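# Place bottles on ledges matching their cap colours

## Task

Put every bottle upright on the wall ledge whose label strip has the same colour as that bottle's cap, so that the bottle's entire base rests on that ledge.

## Robot and tools

Robot: two seven-joint arms, left_arm and right_arm, each ending in a two-finger gripper. The left arm sits on the +y side; the arm names do not follow image left and right. Both arms can be driven in the same call.

Frame: one scene frame for all positions. Its origin is on the plane z = 0, 0.70 m below and midway between the two arm bases. +x points forward, the direction both arms face, +y toward left_arm, +z up. Positions are in metres. Orientations are quaternions written w first (qw, qx, qy, qz). Reported hand positions and orientations can be a few centimetres off, more at long reach.

Gripper axes: the fingers extend along the gripper's +z and close along its y. end_effector_position is the point between the closed finger pads, just under 1 cm behind the tips. As the fingers close, the tips advance about 17 mm along +z, nearly all of it while the pads are more than 70 mm apart.

Row format, used by every moving tool: 16 numbers. The first 8 are left_arm: x, y, z, qw, qx, qy, qz, opening. The last 8 are the same for right_arm. All 16 are required even when only one arm moves. x, y, z and the quaternion are an absolute target pose for that gripper in the scene frame, not an offset. Opening runs from -1 (closed) to +1 (fully open, 0.145 m). Going from open to closed takes at least about 0.5 s.

execute_actions(actions, cameras): actions is a list of up to 15 action tables. Each table holds up to 15 rows, one per 1/30 s control step. A table with fewer rows repeats its last row for the remaining steps. Each gripper's target must be within 0.6 m of where it is at the start of that action, measured along each of the gripper's own axes. Otherwise the action is refused for both arms. If the first action fails this check against the last reported state, or any action is malformed, the whole call is refused. An empty list just returns the state and images. cameras selects the images: omitted, null or ["all"] gives all, [] gives none, and an unknown name invalidates the call.

move(target, speed, blend, opening_speed, blocking, cameras): drives each gripper in a straight line from its Hand target toward the given absolute pose. target is one 16-number row or a list of up to 15 rows, all within 10 s total, with no 0.6 m limit. speed is in m/s, 0.002 to 1.1, default 0.25. Turning rate is capped at twice that value in rad/s. Give one speed, or one per target. blend is in metres and rounds the corners at intermediate targets; 0 means stop at each target. opening_speed is the rate of change of the commanded opening per second on the -1 to 1 scale, at least 0.2. Changed openings on later targets are applied only once everything has come to rest there. blocking=false returns after about 0.5 s while the motion continues, and a new move replaces a running one. Paths do not avoid obstacles or the other arm. Grippers lag their paths, drift off them and can overshoot the speed, especially with the arm stretched. Faster contact hits harder, and aiming further past a contact presses harder. The result adds a move: line giving the ending (done, off_target, moving, held, fault) and limits (paced = pose clipped, held = steps withheld). An arm not named in the ending is done, meaning within 3 mm and 2 degrees.

wait(seconds 0 to 10, cameras): lets time pass while the arms hold their last commands. It returns early if a running move ends. stop(cameras): brakes the running move; faster moves need more room to stop. zoom_image(camera "cam_high" or "cam_low", region [x0,y0,x1,y1] in pixels, at most 504 by 504): enlarged view of the newest image from that camera. read_manual(section "licences"): licence texts only. finished_scene(scene 1 or 2): ends the scene permanently. The goal must hold with no help from the robot. Scene 1 is practice.

Results: each arm's end_effector_position and quaternion, Hand target (where the arm is currently being sent), Tool commands, Joint positions (the last value is the measured finger gap in metres), grip_measured (the opening on the command scale), joint velocities ("within noise" means at rest), joint torques (with offsets and noise; numbers 3 and 4 wrap at ±28 N m), and images from cam_high and cam_low (896x504). Results of execute_actions can also list hand positions at intermediate steps.

Control behaviour: each step, the commanded orientation is clipped to within 32 degrees of the measured one. Large rotations therefore take several actions, and a big turn can swing the elbow. To keep an orientation steady, resend the same quaternion rather than the drifted reported one. To hold an arm still, resend the pose it last reported before it stopped moving, with its intended opening. Resending the measured pose can ease or end a press. A 0 for opening is a real command, not "unchanged".

Grasping: command an opening well below grip_measured to hold an object; the bigger the gap, the harder the squeeze, up to about 10 N per pad. Fast closing can squeeze hard enough to force the fingers open.

Avoid: dropping bottles, releasing them while they move, knocking anything out of the work area, hitting fixed or heavy objects, and pressing too long toward poses that cannot be reached (motors overheat; MOTOR HOT appears at 85 °C, and 100 °C triggers a 30 to 60 s fault stop). Never let the arms touch each other or one gripper close on the other's fingers. Objects may occasionally be nudged by outside pushes. Time keeps running while you think.

Each tool is called after "Request:" as a command line: name --argument value for each argument, lists and objects as JSON in quotes; but a table of rows of numbers goes row by row, as --pt "numbers of a row", without its own name.

## Session

Request:
execute_actions --actions '[]'

Request:
zoom_image --camera "cam_high" --region '[400, 190, 700, 420]'

Request:
zoom_image --camera "cam_low" --region '[320, 130, 640, 390]'

Scene clock: 0.00 s.
left_arm: end_effector_position=(+0.2239, +0.1828, +0.6144) grip_measured=+1.00 end_effector_quat_wxyz=(-0.319, +0.395, -0.515, +0.691) | right_arm: end_effector_position=(+0.4009, -0.1655, +0.3728) grip_measured=+1.00 end_effector_quat_wxyz=(+0.260, +0.265, +0.837, +0.401)
Joint positions: left_arm=[-1.106 0.942 0.535 2.339 -0.48 -0.199 -0.367 0.145] | right_arm=[0.583 0.619 -0.841 0.925 -1.182 -0.496 -0.047 0.145]
Joint velocities: within noise
Joint torques (N m): no reading
Motor temperatures (°C): left_arm=[20 21 22 20 21 23 21] | right_arm=[20 22 22 19 20 19 21]
Hand target: left_arm +0.2239, +0.1828, +0.6144; -0.319, +0.395, -0.515, +0.691 | right_arm +0.4009, -0.1655, +0.3728; +0.260, +0.265, +0.837, +0.401
Tool commands: left_gripper/opening=+1.0 right_gripper/opening=+1.0

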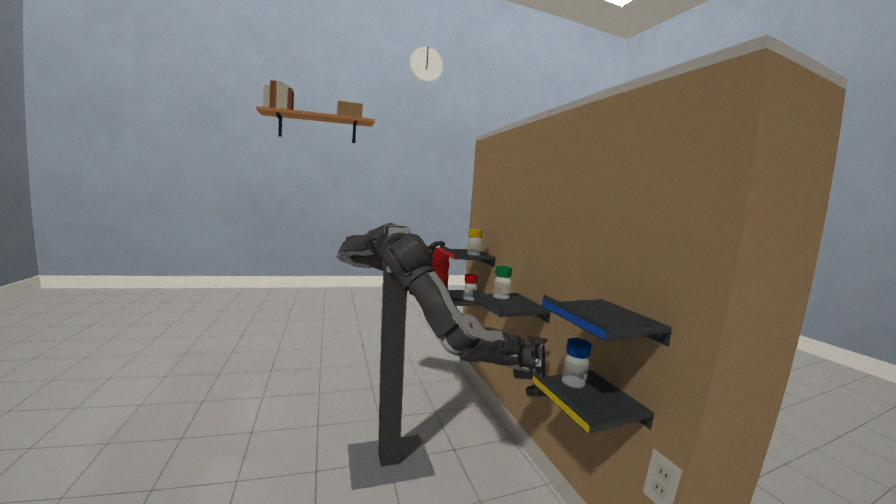

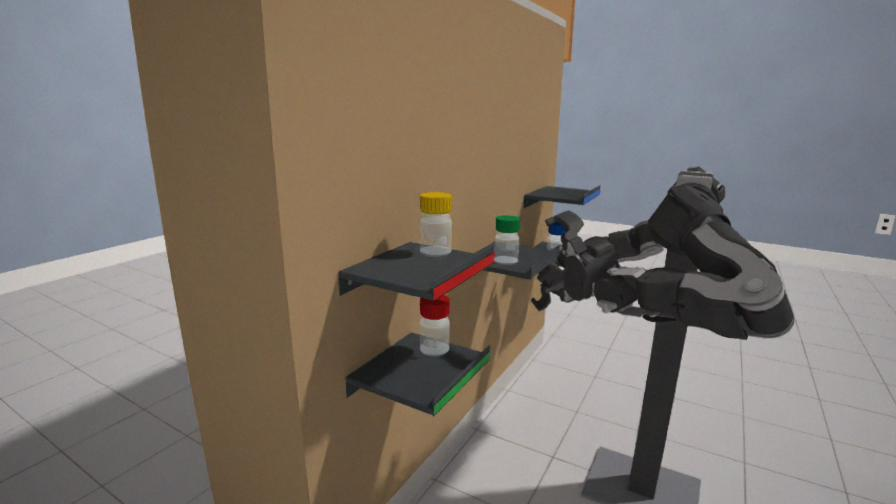

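Scaled by 1.680 from the camera's 896x504 image, which has a finer 1280x720 frame.

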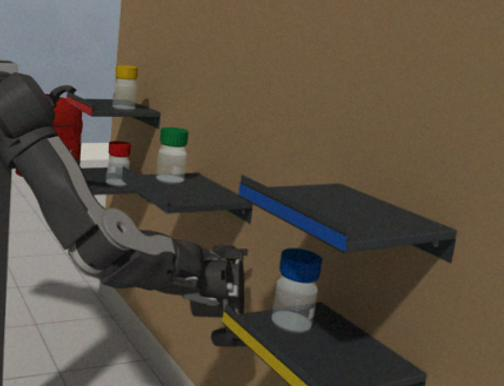

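Scaled by 1.575 from the camera's 896x504 image, which has a finer 1280x720 frame.

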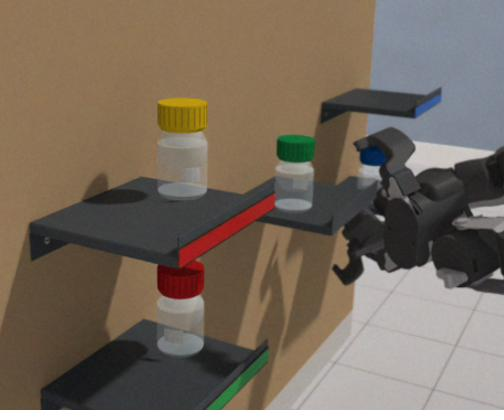

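Request:
move --pt "0.27 0.15 0.63 0 0.7071 0 0.7071 0.3 0.30 -0.2 0.43 0 0.7071 0 0.7071 0.3" --pt "0.28 0.313 0.70 0 0.7071 0 0.7071 0.3 0.26 -0.345 0.49 0 0.7466 0 0.6652 0.3" --blend '[0.03,0]'

Request:
zoom_image --camera "cam_high" --region '[400, 190, 700, 420]'

Request:
zoom_image --camera "cam_low" --region '[320, 130, 640, 390]'

Scene clock: 48.43 s.
left_arm: end_effector_position=(+0.2798, +0.3146, +0.7007) grip_measured=+0.30 end_effector_quat_wxyz=(-0.002, +0.706, +0.003, +0.709) | right_arm: end_effector_position=(+0.2602, -0.3470, +0.4920) grip_measured=+0.30 end_effector_quat_wxyz=(+0.004, +0.744, -0.002, +0.668)
Joint positions: left_arm=[-0.342 0.855 0.9 2.2 1.176 0.697 -0.046 0.098] | right_arm=[-0.682 0.717 0.434 1.714 0.829 -0.17 0.215 0.098]
Joint velocities: within noise
Joint torques (N m): left_arm=[1.86 5.95 1.7 2.1 0.16 -0.6 0.24] | right_arm=[0.33 5.21 2.28 2.85 0.31 -0.32 0.19]
Motor temperatures (°C): left_arm=[20 21 23 22 21 23 21] | right_arm=[23 23 23 20 20 19 21]
Hand target: left_arm +0.2800, +0.3130, +0.7000; +0.000, +0.707, +0.000, +0.707 | right_arm +0.2600, -0.3451, +0.4901; +0.000, +0.747, +0.000, +0.665
Off the commanded pose: left_arm 0.002 m, 1 deg | right_arm 0.003 m, 1 deg.
move: done

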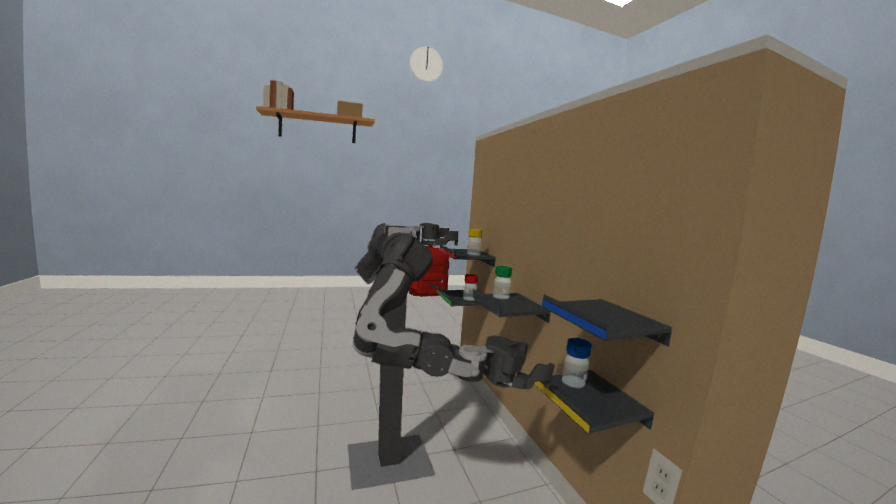

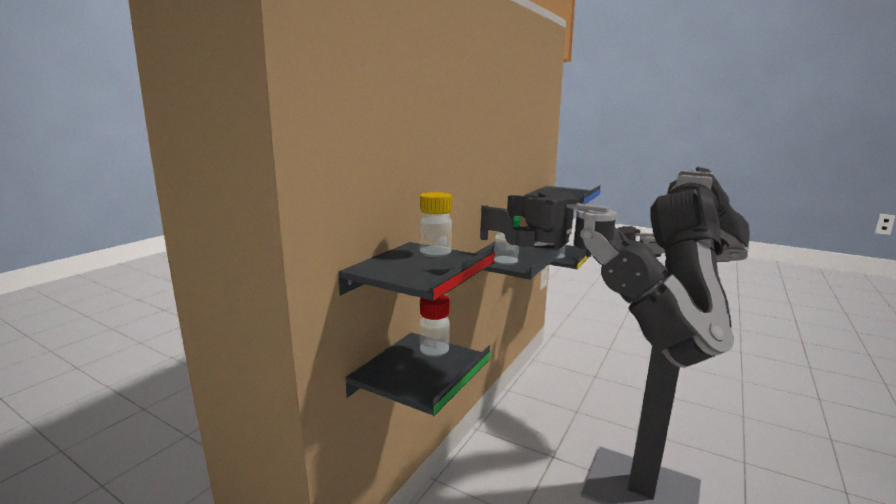

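Scaled by 1.680 from the camera's 896x504 image, which has a finer 1280x720 frame.

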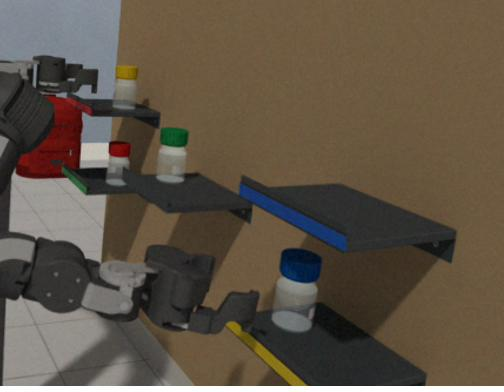

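Scaled by 1.575 from the camera's 896x504 image, which has a finer 1280x720 frame.

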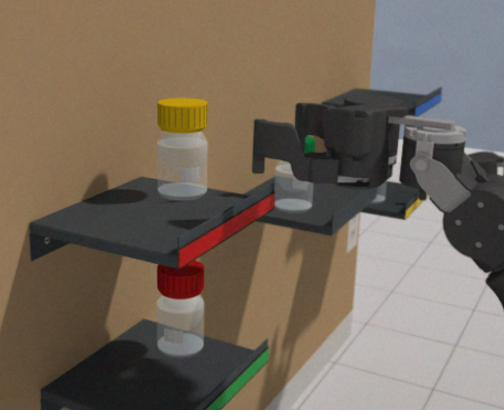

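Request:
move --pt "0.36 0.313 0.69 0 0.7071 0 0.7071 0.3 0.37 -0.2 0.42 0 0.7071 0 0.7071 0.3" --pt "0.437 0.313 0.686 0 0.7071 0 0.7071 0.3 0.32 -0.26 0.47 0 0.7466 0 0.6652 0.3" --blend '[0.02,0]' --speed 0.2

Request:
zoom_image --camera "cam_low" --region '[360, 170, 560, 330]'

Scene clock: 62.00 s.
left_arm: end_effector_position=(+0.4365, +0.3135, +0.6876) grip_measured=+0.30 end_effector_quat_wxyz=(-0.001, +0.706, +0.002, +0.708) | right_arm: end_effector_position=(+0.2969, -0.2874, +0.4399) grip_measured=+0.48 end_effector_quat_wxyz=(+0.050, +0.789, -0.061, +0.610)
Joint positions: left_arm=[0.649 0.919 -0.19 1.518 0.968 0.461 -0.085 0.098] | right_arm=[0.402 1.257 -1.354 1.748 1.174 -0.606 -0.728 0.111]
Joint velocities: within noise
Joint torques (N m): left_arm=[7.85 4.71 1.98 2.43 0.05 -0.7 0.22] | right_arm=[10.96 2.65 7.95 2.58 -3.58 -1.06 2.85]
Motor temperatures (°C): left_arm=[21 22 23 21 21 24 21] | right_arm=[23 23 23 20 21 20 26]
Hand target: left_arm +0.4370, +0.3129, +0.6861; +0.000, +0.707, +0.000, +0.707 | right_arm +0.3161, -0.2603, +0.4698; +0.004, +0.748, +0.000, +0.663
Off the commanded pose: left_arm 0.002 m, 0 deg | right_arm 0.047 m, 12 deg.
move: off_target (right_arm)

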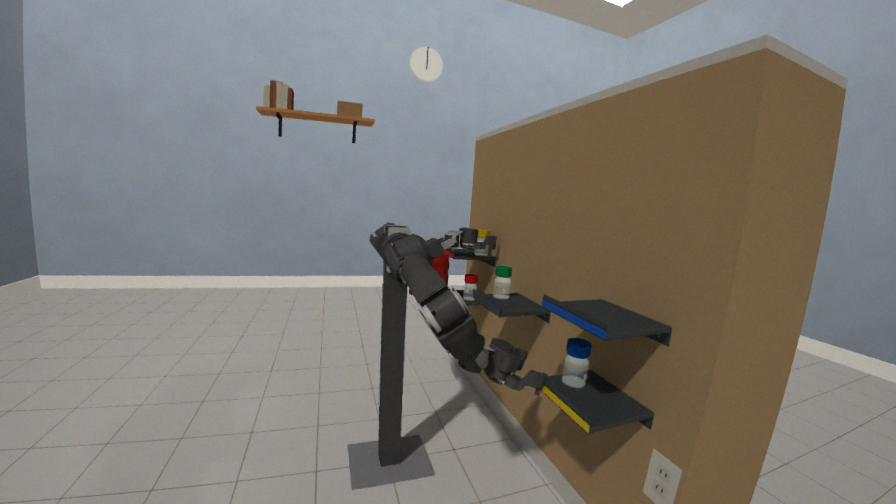

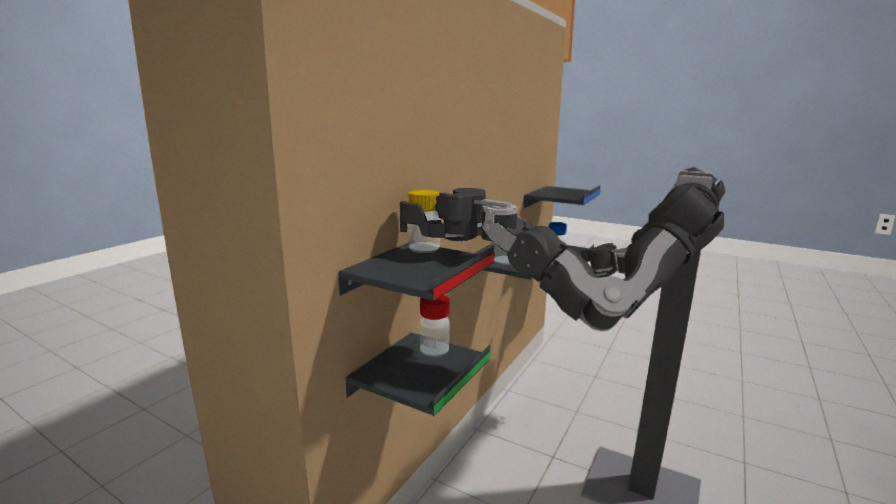

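Scaled by 2.520 from the camera's 896x504 image, which has a finer 1280x720 frame.

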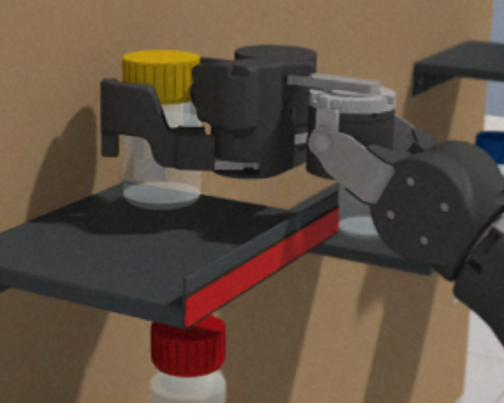

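Request:
move --pt "0.437 0.313 0.686 0 0.7071 0 0.7071 0.3 0.27 -0.23 0.43 0 0.7466 0 0.6652 0.3" --pt "0.437 0.313 0.686 0 0.7071 0 0.7071 -0.9 0.27 -0.23 0.43 0 0.7466 0 0.6652 0.3" --speed 0.1 --opening_speed 0.8

Request:
zoom_image --camera "cam_low" --region '[360, 170, 560, 330]'

Request:
zoom_image --camera "cam_high" --region '[420, 210, 690, 420]'

Scene clock: 92.53 s.
left_arm: end_effector_position=(+0.4365, +0.3136, +0.6877) grip_measured=-0.54 end_effector_quat_wxyz=(-0.002, +0.705, +0.001, +0.709) | right_arm: end_effector_position=(+0.2690, -0.2285, +0.4288) grip_measured=+0.30 end_effector_quat_wxyz=(-0.002, +0.749, +0.002, +0.663)
Joint positions: left_arm=[0.649 0.919 -0.19 1.517 0.964 0.46 -0.083 0.035] | right_arm=[0.311 1.133 -1.449 1.744 0.791 -0.757 -0.897 0.098]
Joint velocities: within noise
Joint torques (N m): left_arm=[7.82 4.52 2.19 2.48 0.13 -0.65 0.19] | right_arm=[2.73 4.73 2.74 1.95 -0.32 -0.38 -0.14]
Motor temperatures (°C): left_arm=[24 22 24 21 21 24 21] | right_arm=[28 23 26 20 39 21 33]
Hand target: left_arm +0.4370, +0.3130, +0.6860; +0.000, +0.707, +0.000, +0.707 | right_arm +0.2701, -0.2300, +0.4300; +0.000, +0.747, +0.000, +0.665
Off the commanded pose: left_arm 0.002 m, 0 deg | right_arm 0.002 m, 1 deg.
move: done

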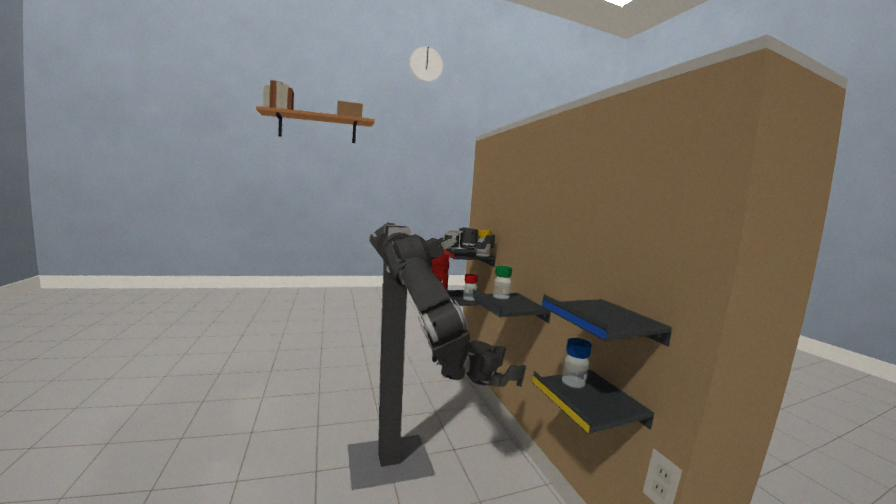

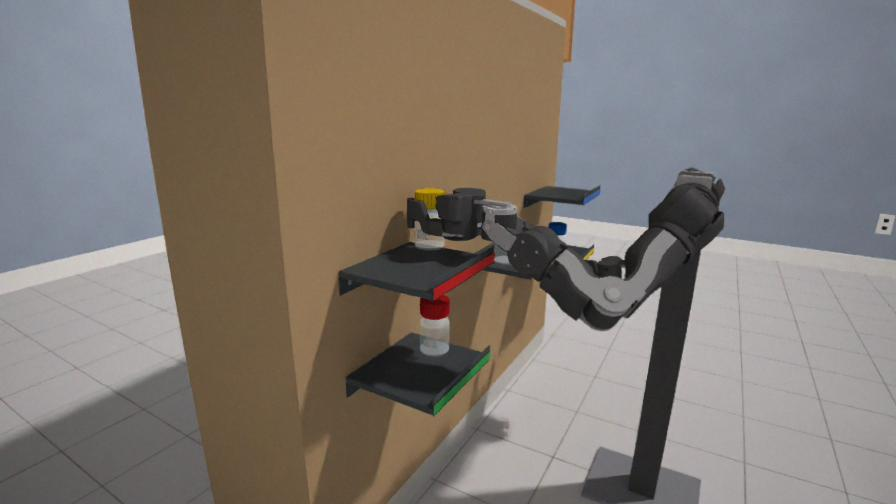

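Scaled by 2.520 from the camera's 896x504 image, which has a finer 1280x720 frame.

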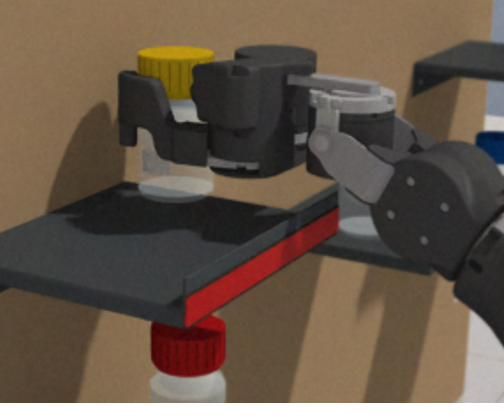

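Scaled by 1.867 from the camera's 896x504 image, which has a finer 1280x720 frame.

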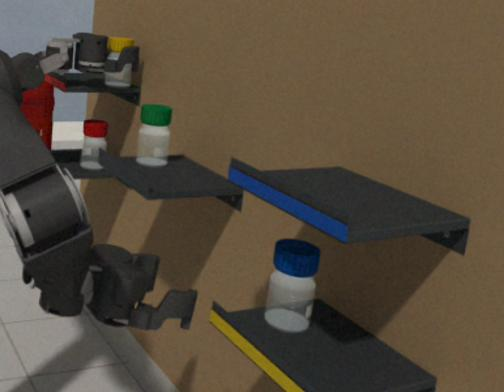

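Request:
move --pt "0.437 0.313 0.686 0 0.7071 0 0.7071 0.2 0.26 -0.25 0.50 0 0.7466 0 0.6652 0.3" --pt "0.457 0.313 0.686 0 0.7071 0 0.7071 0.2 0.27 -0.345 0.50 0 0.7466 0 0.6652 0.3" --pt "0.457 0.313 0.686 0 0.7071 0 0.7071 -0.9 0.30 -0.345 0.50 0 0.7466 0 0.6652 0.3" --speed 0.15 --opening_speed 0.8

Request:
zoom_image --camera "cam_low" --region '[360, 170, 560, 330]'

Request:
zoom_image --camera "cam_high" --region '[420, 210, 690, 420]'

Scene clock: 140.23 s.
left_arm: end_effector_position=(+0.4560, +0.3157, +0.6881) grip_measured=-0.30 end_effector_quat_wxyz=(-0.005, +0.706, +0.002, +0.709) | right_arm: end_effector_position=(+0.2995, -0.3456, +0.4989) grip_measured=+0.30 end_effector_quat_wxyz=(+0.002, +0.748, -0.001, +0.664)
Joint positions: left_arm=[0.765 0.876 -0.277 1.397 0.92 0.438 -0.053 0.053] | right_arm=[0.628 1.521 -1.54 1.652 1.435 -0.784 -0.191 0.098]
Joint velocities: within noise
Joint torques (N m): left_arm=[8.74 3.36 1.84 2.59 0.18 -0.66 0.28] | right_arm=[2.33 6.16 4.18 0.92 0.09 -0.47 0.19]
Motor temperatures (°C): left_arm=[25 23 24 21 21 24 21] | right_arm=[23 23 24 19 27 20 25]
Hand target: left_arm +0.4569, +0.3131, +0.6861; +0.000, +0.707, +0.000, +0.707 | right_arm +0.3000, -0.3450, +0.5000; +0.000, +0.747, +0.000, +0.665
Off the commanded pose: left_arm 0.004 m, 1 deg | right_arm 0.001 m, 0 deg.
joint sent to its limit (right arm) — joint 6 (wrist pitch), lower limit. The joint targets still meet the commanded pose.
move: off_target (left_arm)

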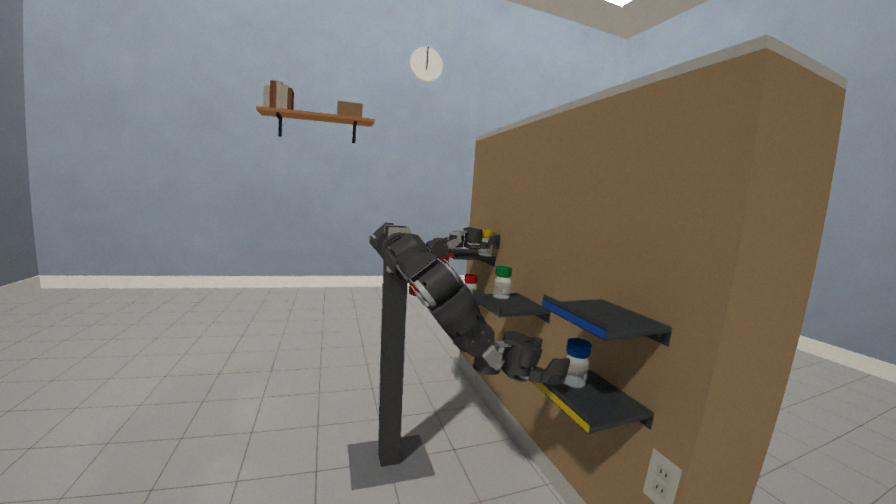

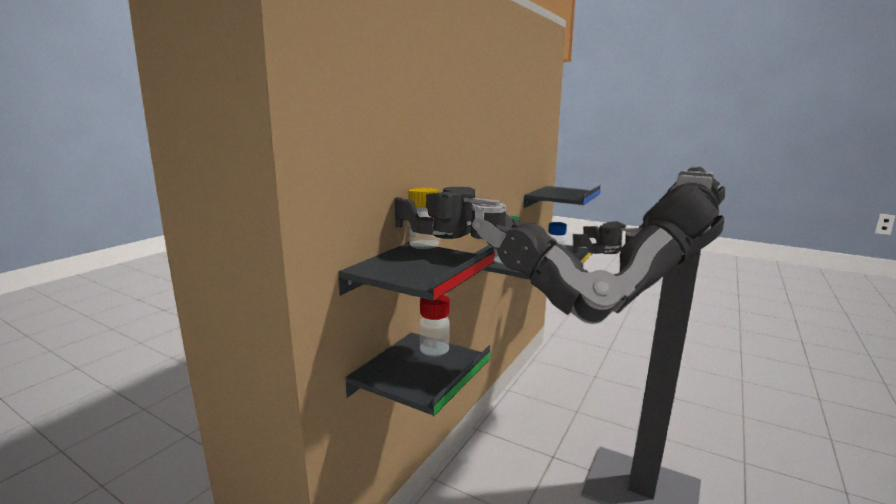

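Scaled by 2.520 from the camera's 896x504 image, which has a finer 1280x720 frame.

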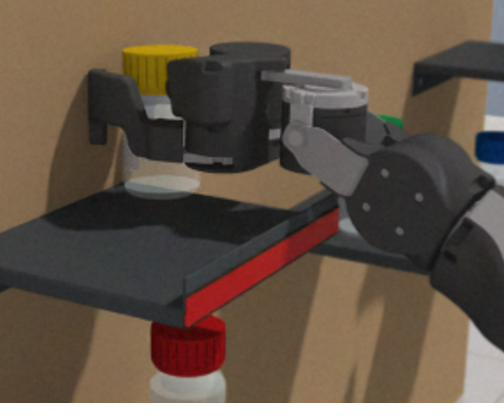

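Scaled by 1.867 from the camera's 896x504 image, which has a finer 1280x720 frame.

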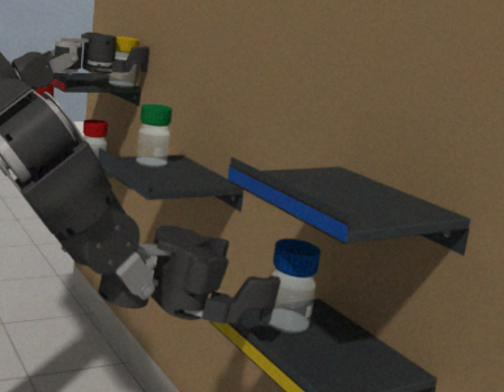

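Request:
move --pt "0.457 0.313 0.687 0 0.7071 0 0.7071 -0.9 0.30 -0.355 0.496 0 0.7466 0 0.6652 0.4" --pt "0.45 0.313 0.715 0 0.7071 0 0.7071 -0.9 0.41 -0.355 0.492 0 0.7466 0 0.6652 0.4" --speed 0.12

Request:
zoom_image --camera "cam_low" --region '[360, 150, 660, 310]'

Request:
zoom_image --camera "cam_high" --region '[480, 290, 690, 440]'

Scene clock: 163.40 s.
left_arm: end_effector_position=(+0.4508, +0.3119, +0.7109) grip_measured=-0.30 end_effector_quat_wxyz=(+0.002, +0.711, -0.002, +0.703) | right_arm: end_effector_position=(+0.4104, -0.3553, +0.4930) grip_measured=+0.40 end_effector_quat_wxyz=(+0.002, +0.745, -0.001, +0.667)
Joint positions: left_arm=[0.826 0.885 -0.257 1.431 0.943 0.55 -0.055 0.053] | right_arm=[0.864 1.128 -1.468 1.119 1.533 -0.505 0.008 0.105]
Joint velocities: within noise
Joint torques (N m): left_arm=[9.24 4.34 3.23 3.84 0.09 -0.74 -0.03] | right_arm=[5.02 4.89 3.38 0.53 0.14 -0.3 0.17]
Motor temperatures (°C): left_arm=[26 22 24 21 21 25 21] | right_arm=[23 24 24 19 26 20 24]
Hand target: left_arm +0.4500, +0.3131, +0.7150; +0.000, +0.707, +0.000, +0.707 | right_arm +0.4100, -0.3549, +0.4919; +0.000, +0.747, +0.000, +0.665
Off the commanded pose: left_arm 0.004 m, 1 deg | right_arm 0.001 m, 0 deg.
move: off_target (left_arm)

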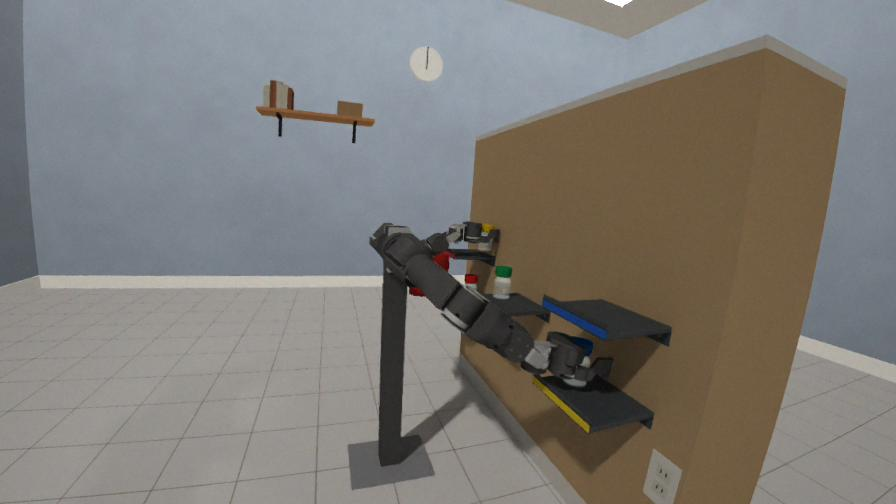

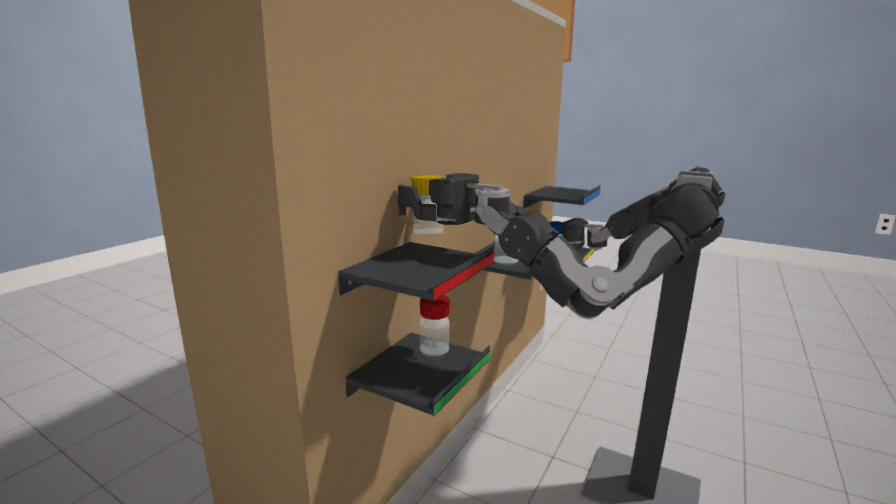

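Scaled by 1.680 from the camera's 896x504 image, which has a finer 1280x720 frame.

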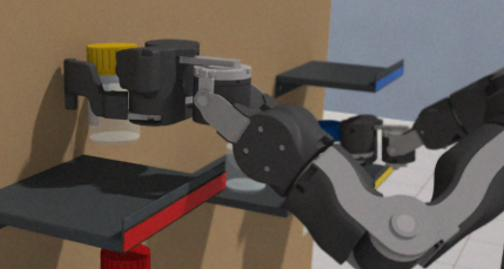

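Scaled by 2.400 from the camera's 896x504 image, which has a finer 1280x720 frame.

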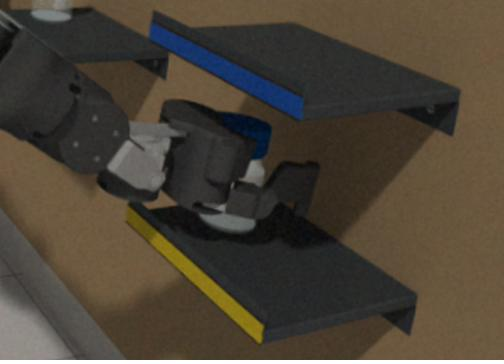

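Request:
move --pt "0.45 0.313 0.715 0 0.7071 0 0.7071 -0.9 0.41 -0.355 0.492 0 0.7466 0 0.6652 -0.9" --pt "0.30 0.29 0.715 0 0.7071 0 0.7071 -0.9 0.41 -0.355 0.515 0 0.7466 0 0.6652 -0.9" --speed 0.15 --opening_speed 0.9

Request:
zoom_image --camera "cam_high" --region '[480, 290, 690, 440]'

Scene clock: 197.73 s.
left_arm: end_effector_position=(+0.3002, +0.2886, +0.7153) grip_measured=-0.30 end_effector_quat_wxyz=(+0.001, +0.707, -0.003, +0.707) | right_arm: end_effector_position=(+0.4093, -0.3536, +0.5121) grip_measured=-0.38 end_effector_quat_wxyz=(-0.003, +0.749, +0.001, +0.662)
Joint positions: left_arm=[-0.087 0.916 0.672 2.22 1.241 0.781 -0.243 0.053] | right_arm=[0.914 1.192 -1.468 1.21 1.527 -0.437 -0.011 0.047]
Joint velocities: within noise
Joint torques (N m): left_arm=[3.42 5.05 2.17 1.54 0.06 -0.6 -0.05] | right_arm=[5.66 5.21 4.36 0.69 0.06 -0.53 -0.13]
Motor temperatures (°C): left_arm=[27 23 25 22 21 25 21] | right_arm=[24 24 24 19 25 20 24]
Hand target: left_arm +0.3000, +0.2900, +0.7151; +0.000, +0.707, +0.000, +0.707 | right_arm +0.4100, -0.3550, +0.5149; +0.000, +0.747, +0.000, +0.665
Off the commanded pose: left_arm 0.001 m, 0 deg | right_arm 0.003 m, 1 deg.
joint sent to its limit (left arm) — joint 6 (wrist pitch), upper limit. The joint targets still meet the commanded pose.
move: done

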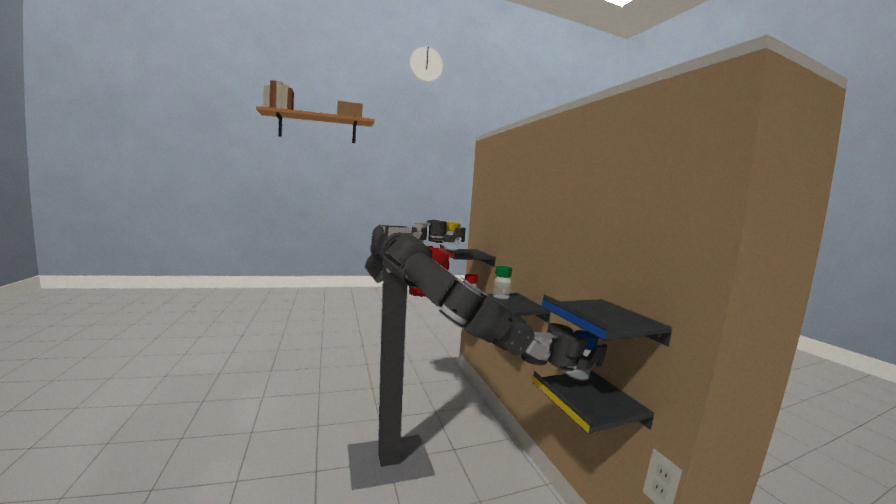

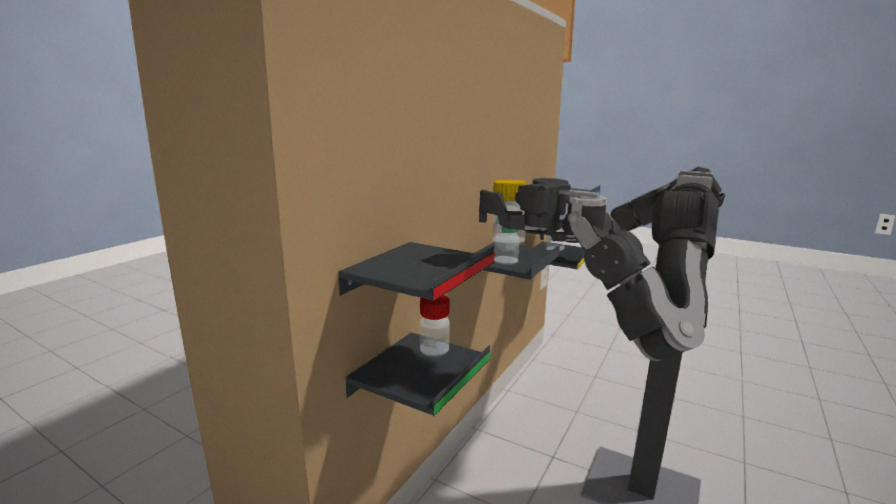

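Scaled by 2.400 from the camera's 896x504 image, which has a finer 1280x720 frame.

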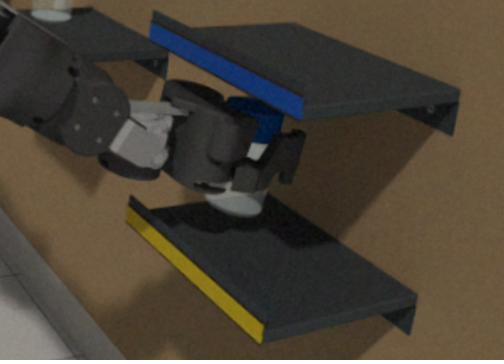

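Request:
move --pt "0.27 0.20 0.70 0 0.7071 0 0.7071 -0.9 0.21 -0.355 0.515 0 0.7466 0 0.6652 -0.9" --pt "0.27 0.06 0.66 0 0.7071 0 0.7071 -0.9 0.20 -0.37 0.73 0 0.7071 0 0.7071 -0.9" --pt "0.27 -0.05 0.645 0 0.7071 0 0.7071 -0.9 0.20 -0.39 0.745 0 0.7071 0 0.7071 -0.9" --blend '[0.03,0.02,0]' --speed 0.2

Request:
zoom_image --camera "cam_high" --region '[400, 200, 650, 370]'

Scene clock: 215.83 s.
left_arm: end_effector_position=(+0.2698, -0.0504, +0.6449) grip_measured=-0.40 end_effector_quat_wxyz=(+0.003, +0.708, -0.001, +0.706) | right_arm: end_effector_position=(+0.2009, -0.3897, +0.7441) grip_measured=-0.39 end_effector_quat_wxyz=(-0.112, +0.789, +0.165, +0.581)
Joint positions: left_arm=[0.521 -0.164 -1.222 2.005 0.578 0.686 -1.576 0.046] | right_arm=[1.986 1.996 -1.264 1.515 0.935 0.784 1.249 0.046]
Joint velocities: within noise
Joint torques (N m): left_arm=[5.53 -3.63 0.42 2.85 -0.4 -0.15 -0.04] | right_arm=[0.38 -3.1 4.3 1.09 0.58 0.03 -0.15]
Motor temperatures (°C): left_arm=[25 23 25 21 21 25 21] | right_arm=[24 24 24 19 25 20 23]
Hand target: left_arm +0.2700, -0.0499, +0.6450; +0.000, +0.707, +0.000, +0.707 | right_arm +0.2004, -0.3903, +0.7453; -0.110, +0.788, +0.163, +0.583
Off the commanded pose: left_arm 0.000 m, 0 deg | right_arm 0.001 m, 29 deg.
joint read past its limit (left arm) — joint 2 (shoulder roll), lower limit.
joint sent to its limit (left arm) — joint 2 (shoulder roll), lower limit; joint 7 (wrist yaw), lower limit. The joint targets still meet the commanded pose.
joint sent to its limit (right arm) — joint 1 (shoulder pitch), upper limit; joint 2 (shoulder roll), upper limit; joint 6 (wrist pitch), upper limit. The joint targets are off in orientation, not in position.
move: off_target (right_arm); limits=paced

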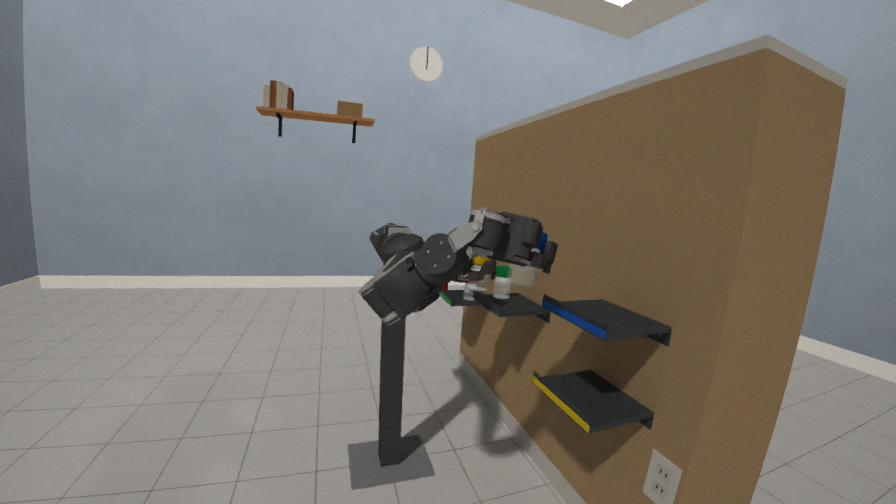

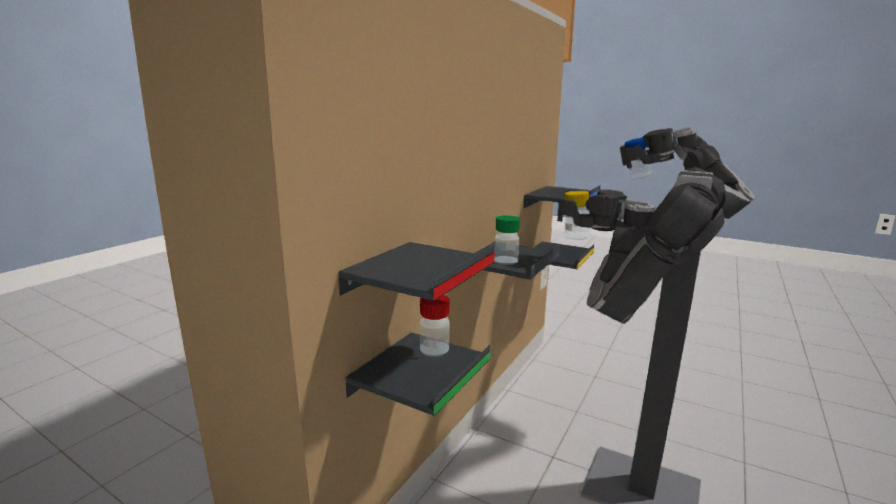

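Scaled by 2.016 from the camera's 896x504 image, which has a finer 1280x720 frame.

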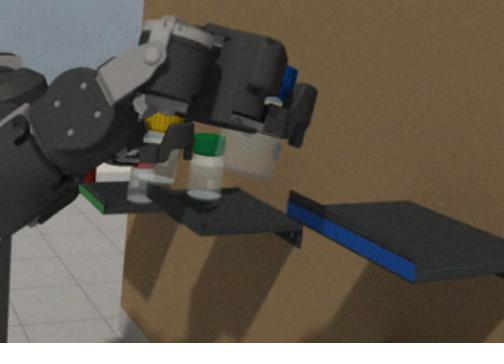

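Request:
move --pt "0.36 -0.05 0.64 0 0.7071 0 0.7071 -0.9 0.28 -0.34 0.75 0 0.7071 0 0.7071 -0.9" --pt "0.435 -0.05 0.625 0 0.7071 0 0.7071 -0.9 0.33 -0.40 0.75 0 0.7071 0 0.7071 -0.9" --blend '[0.02,0]' --speed 0.12

Request:
zoom_image --camera "cam_high" --region '[430, 200, 680, 370]'

Request:
zoom_image --camera "cam_low" --region '[460, 140, 660, 300]'

Scene clock: 231.80 s.
left_arm: end_effector_position=(+0.4349, -0.0487, +0.6226) grip_measured=-0.40 end_effector_quat_wxyz=(-0.003, +0.710, +0.001, +0.704) | right_arm: end_effector_position=(+0.3298, -0.4007, +0.7493) grip_measured=-0.39 end_effector_quat_wxyz=(+0.001, +0.710, -0.002, +0.704)
Joint positions: left_arm=[0.922 -0.089 -1.036 1.303 0.761 0.287 -1.092 0.046] | right_arm=[1.883 1.748 -1.57 1.609 1.527 0.318 0.141 0.046]
Joint velocities: within noise
Joint torques (N m): left_arm=[10.38 -2.7 1.7 3.71 -0.43 -0.53 0.22] | right_arm=[2.39 -2.62 4.16 0.49 0.19 -0.77 0.16]
Motor temperatures (°C): left_arm=[25 23 24 21 22 24 21] | right_arm=[23 23 24 19 24 20 23]
Hand target: left_arm +0.4350, -0.0500, +0.6249; +0.000, +0.707, +0.000, +0.707 | right_arm +0.3300, -0.4000, +0.7501; +0.000, +0.707, +0.000, +0.707
Off the commanded pose: left_arm 0.003 m, 1 deg | right_arm 0.001 m, 1 deg.
move: done

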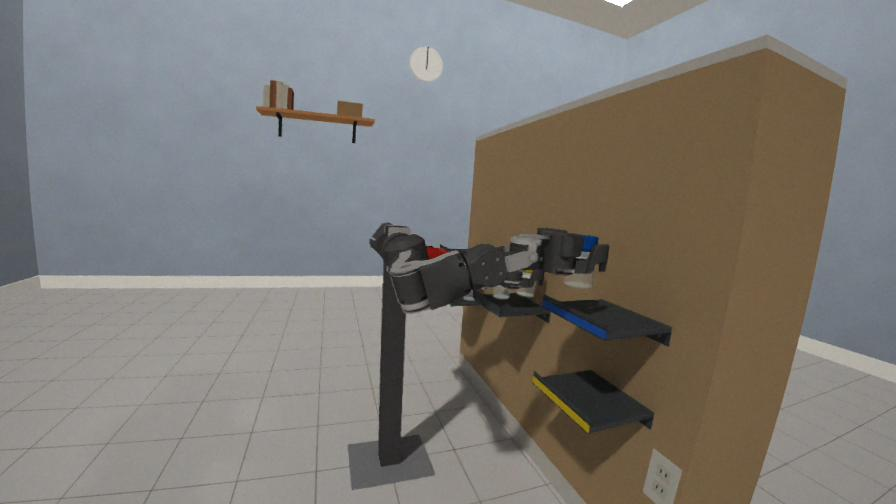

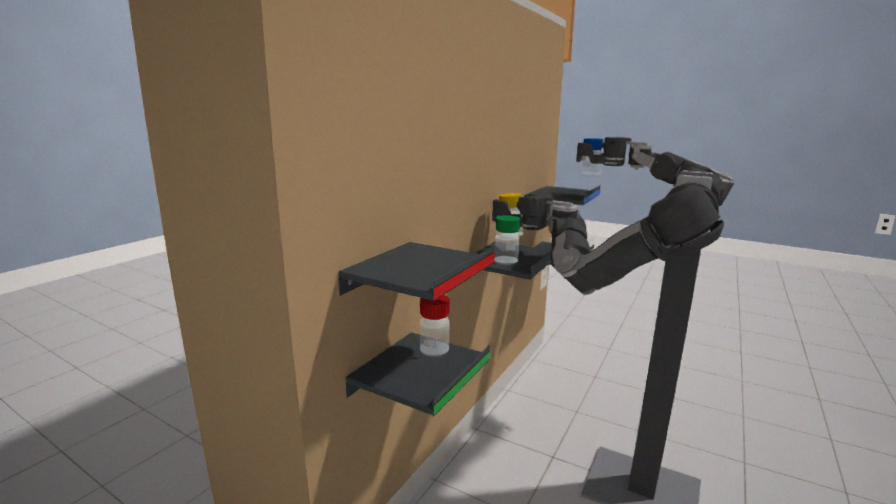

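Scaled by 2.016 from the camera's 896x504 image, which has a finer 1280x720 frame.

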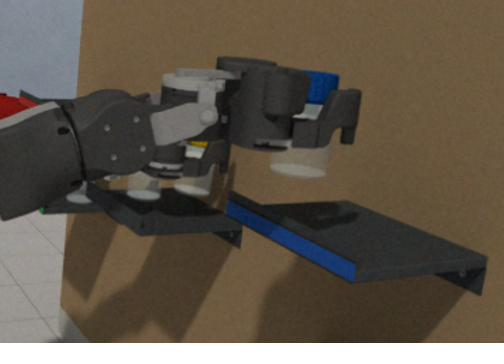

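Scaled by 2.520 from the camera's 896x504 image, which has a finer 1280x720 frame.

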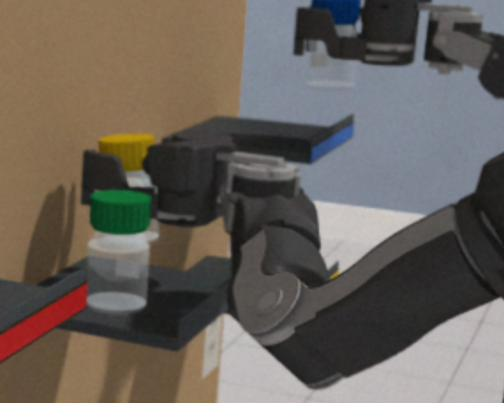

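Request:
move --pt "0.435 -0.06 0.620 0 0.7071 0 0.7071 -0.9 0.40 -0.42 0.735 0 0.7071 0 0.7071 -0.9" --pt "0.435 -0.06 0.588 0 0.7071 0 0.7071 -0.9 0.40 -0.42 0.692 0 0.7071 0 0.7071 -0.9" --blend '[0.005,0]' --speed '[0.12,0.04]'

Request:
zoom_image --camera "cam_high" --region '[430, 200, 680, 370]'

Request:
zoom_image --camera "cam_low" --region '[460, 140, 660, 300]'

Scene clock: 259.20 s.
left_arm: end_effector_position=(+0.4346, -0.0605, +0.5894) grip_measured=-0.40 end_effector_quat_wxyz=(+0.001, +0.708, +0.002, +0.706) | right_arm: end_effector_position=(+0.3997, -0.4206, +0.6875) grip_measured=-0.39 end_effector_quat_wxyz=(+0.001, +0.713, +0.000, +0.701)
Joint positions: left_arm=[0.893 -0.117 -1.121 1.185 0.747 0.139 -1.08 0.046] | right_arm=[1.465 1.452 -1.479 1.227 1.558 0.001 0.223 0.046]
Joint velocities: within noise
Joint torques (N m): left_arm=[8.98 -2.12 1.2 3.29 -0.46 -0.55 0.21] | right_arm=[4.29 0.73 6.39 0.58 0.33 -0.68 0.05]
Motor temperatures (°C): left_arm=[29 23 24 22 22 25 21] | right_arm=[23 23 24 19 24 21 23]
Hand target: left_arm +0.4350, -0.0600, +0.5880; +0.000, +0.707, +0.000, +0.707 | right_arm +0.4000, -0.4200, +0.6920; +0.000, +0.707, +0.000, +0.707
Off the commanded pose: left_arm 0.002 m, 0 deg | right_arm 0.005 m, 1 deg.
joint sent to its limit (right arm) — joint 5 (forearm roll), upper limit. The joint targets still meet the commanded pose.
move: off_target (right_arm)

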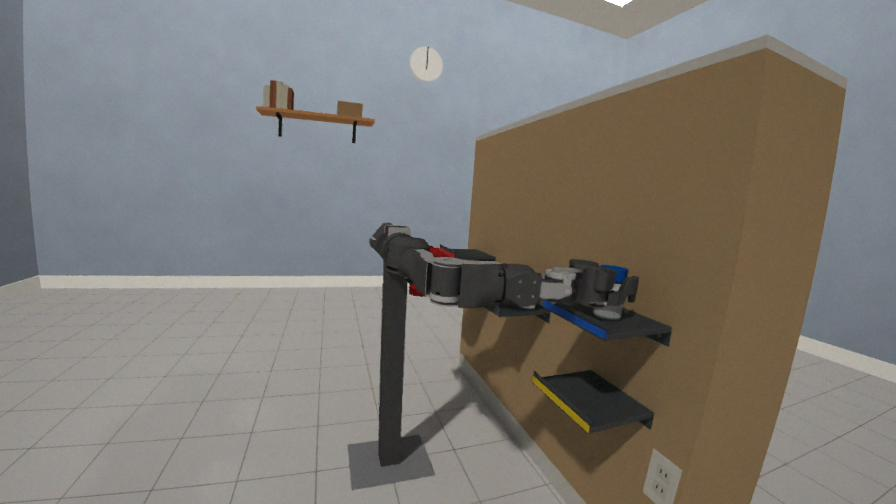

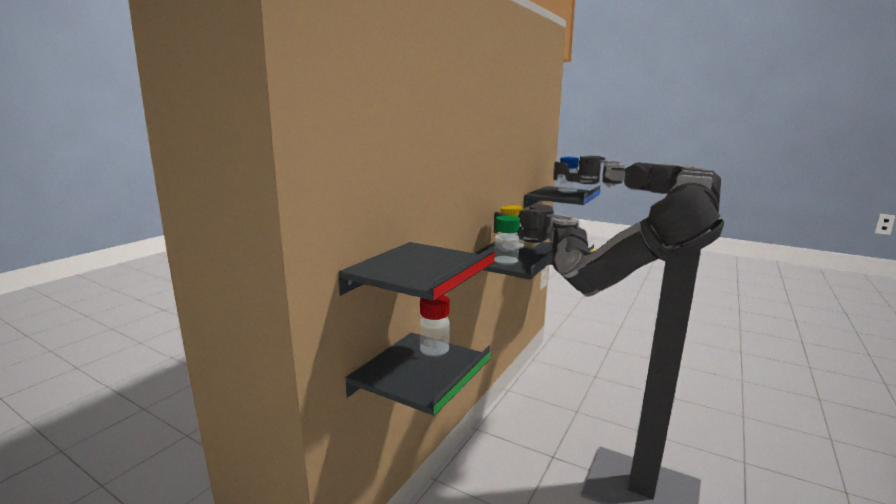

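Scaled by 2.016 from the camera's 896x504 image, which has a finer 1280x720 frame.

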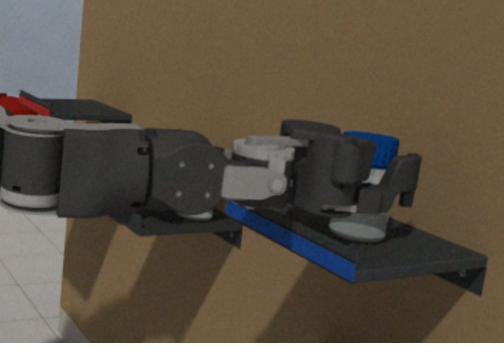

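Scaled by 2.520 from the camera's 896x504 image, which has a finer 1280x720 frame.

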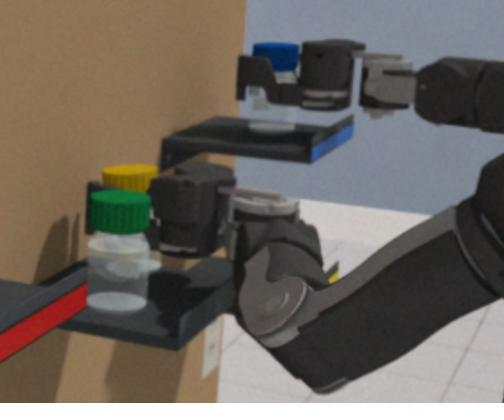

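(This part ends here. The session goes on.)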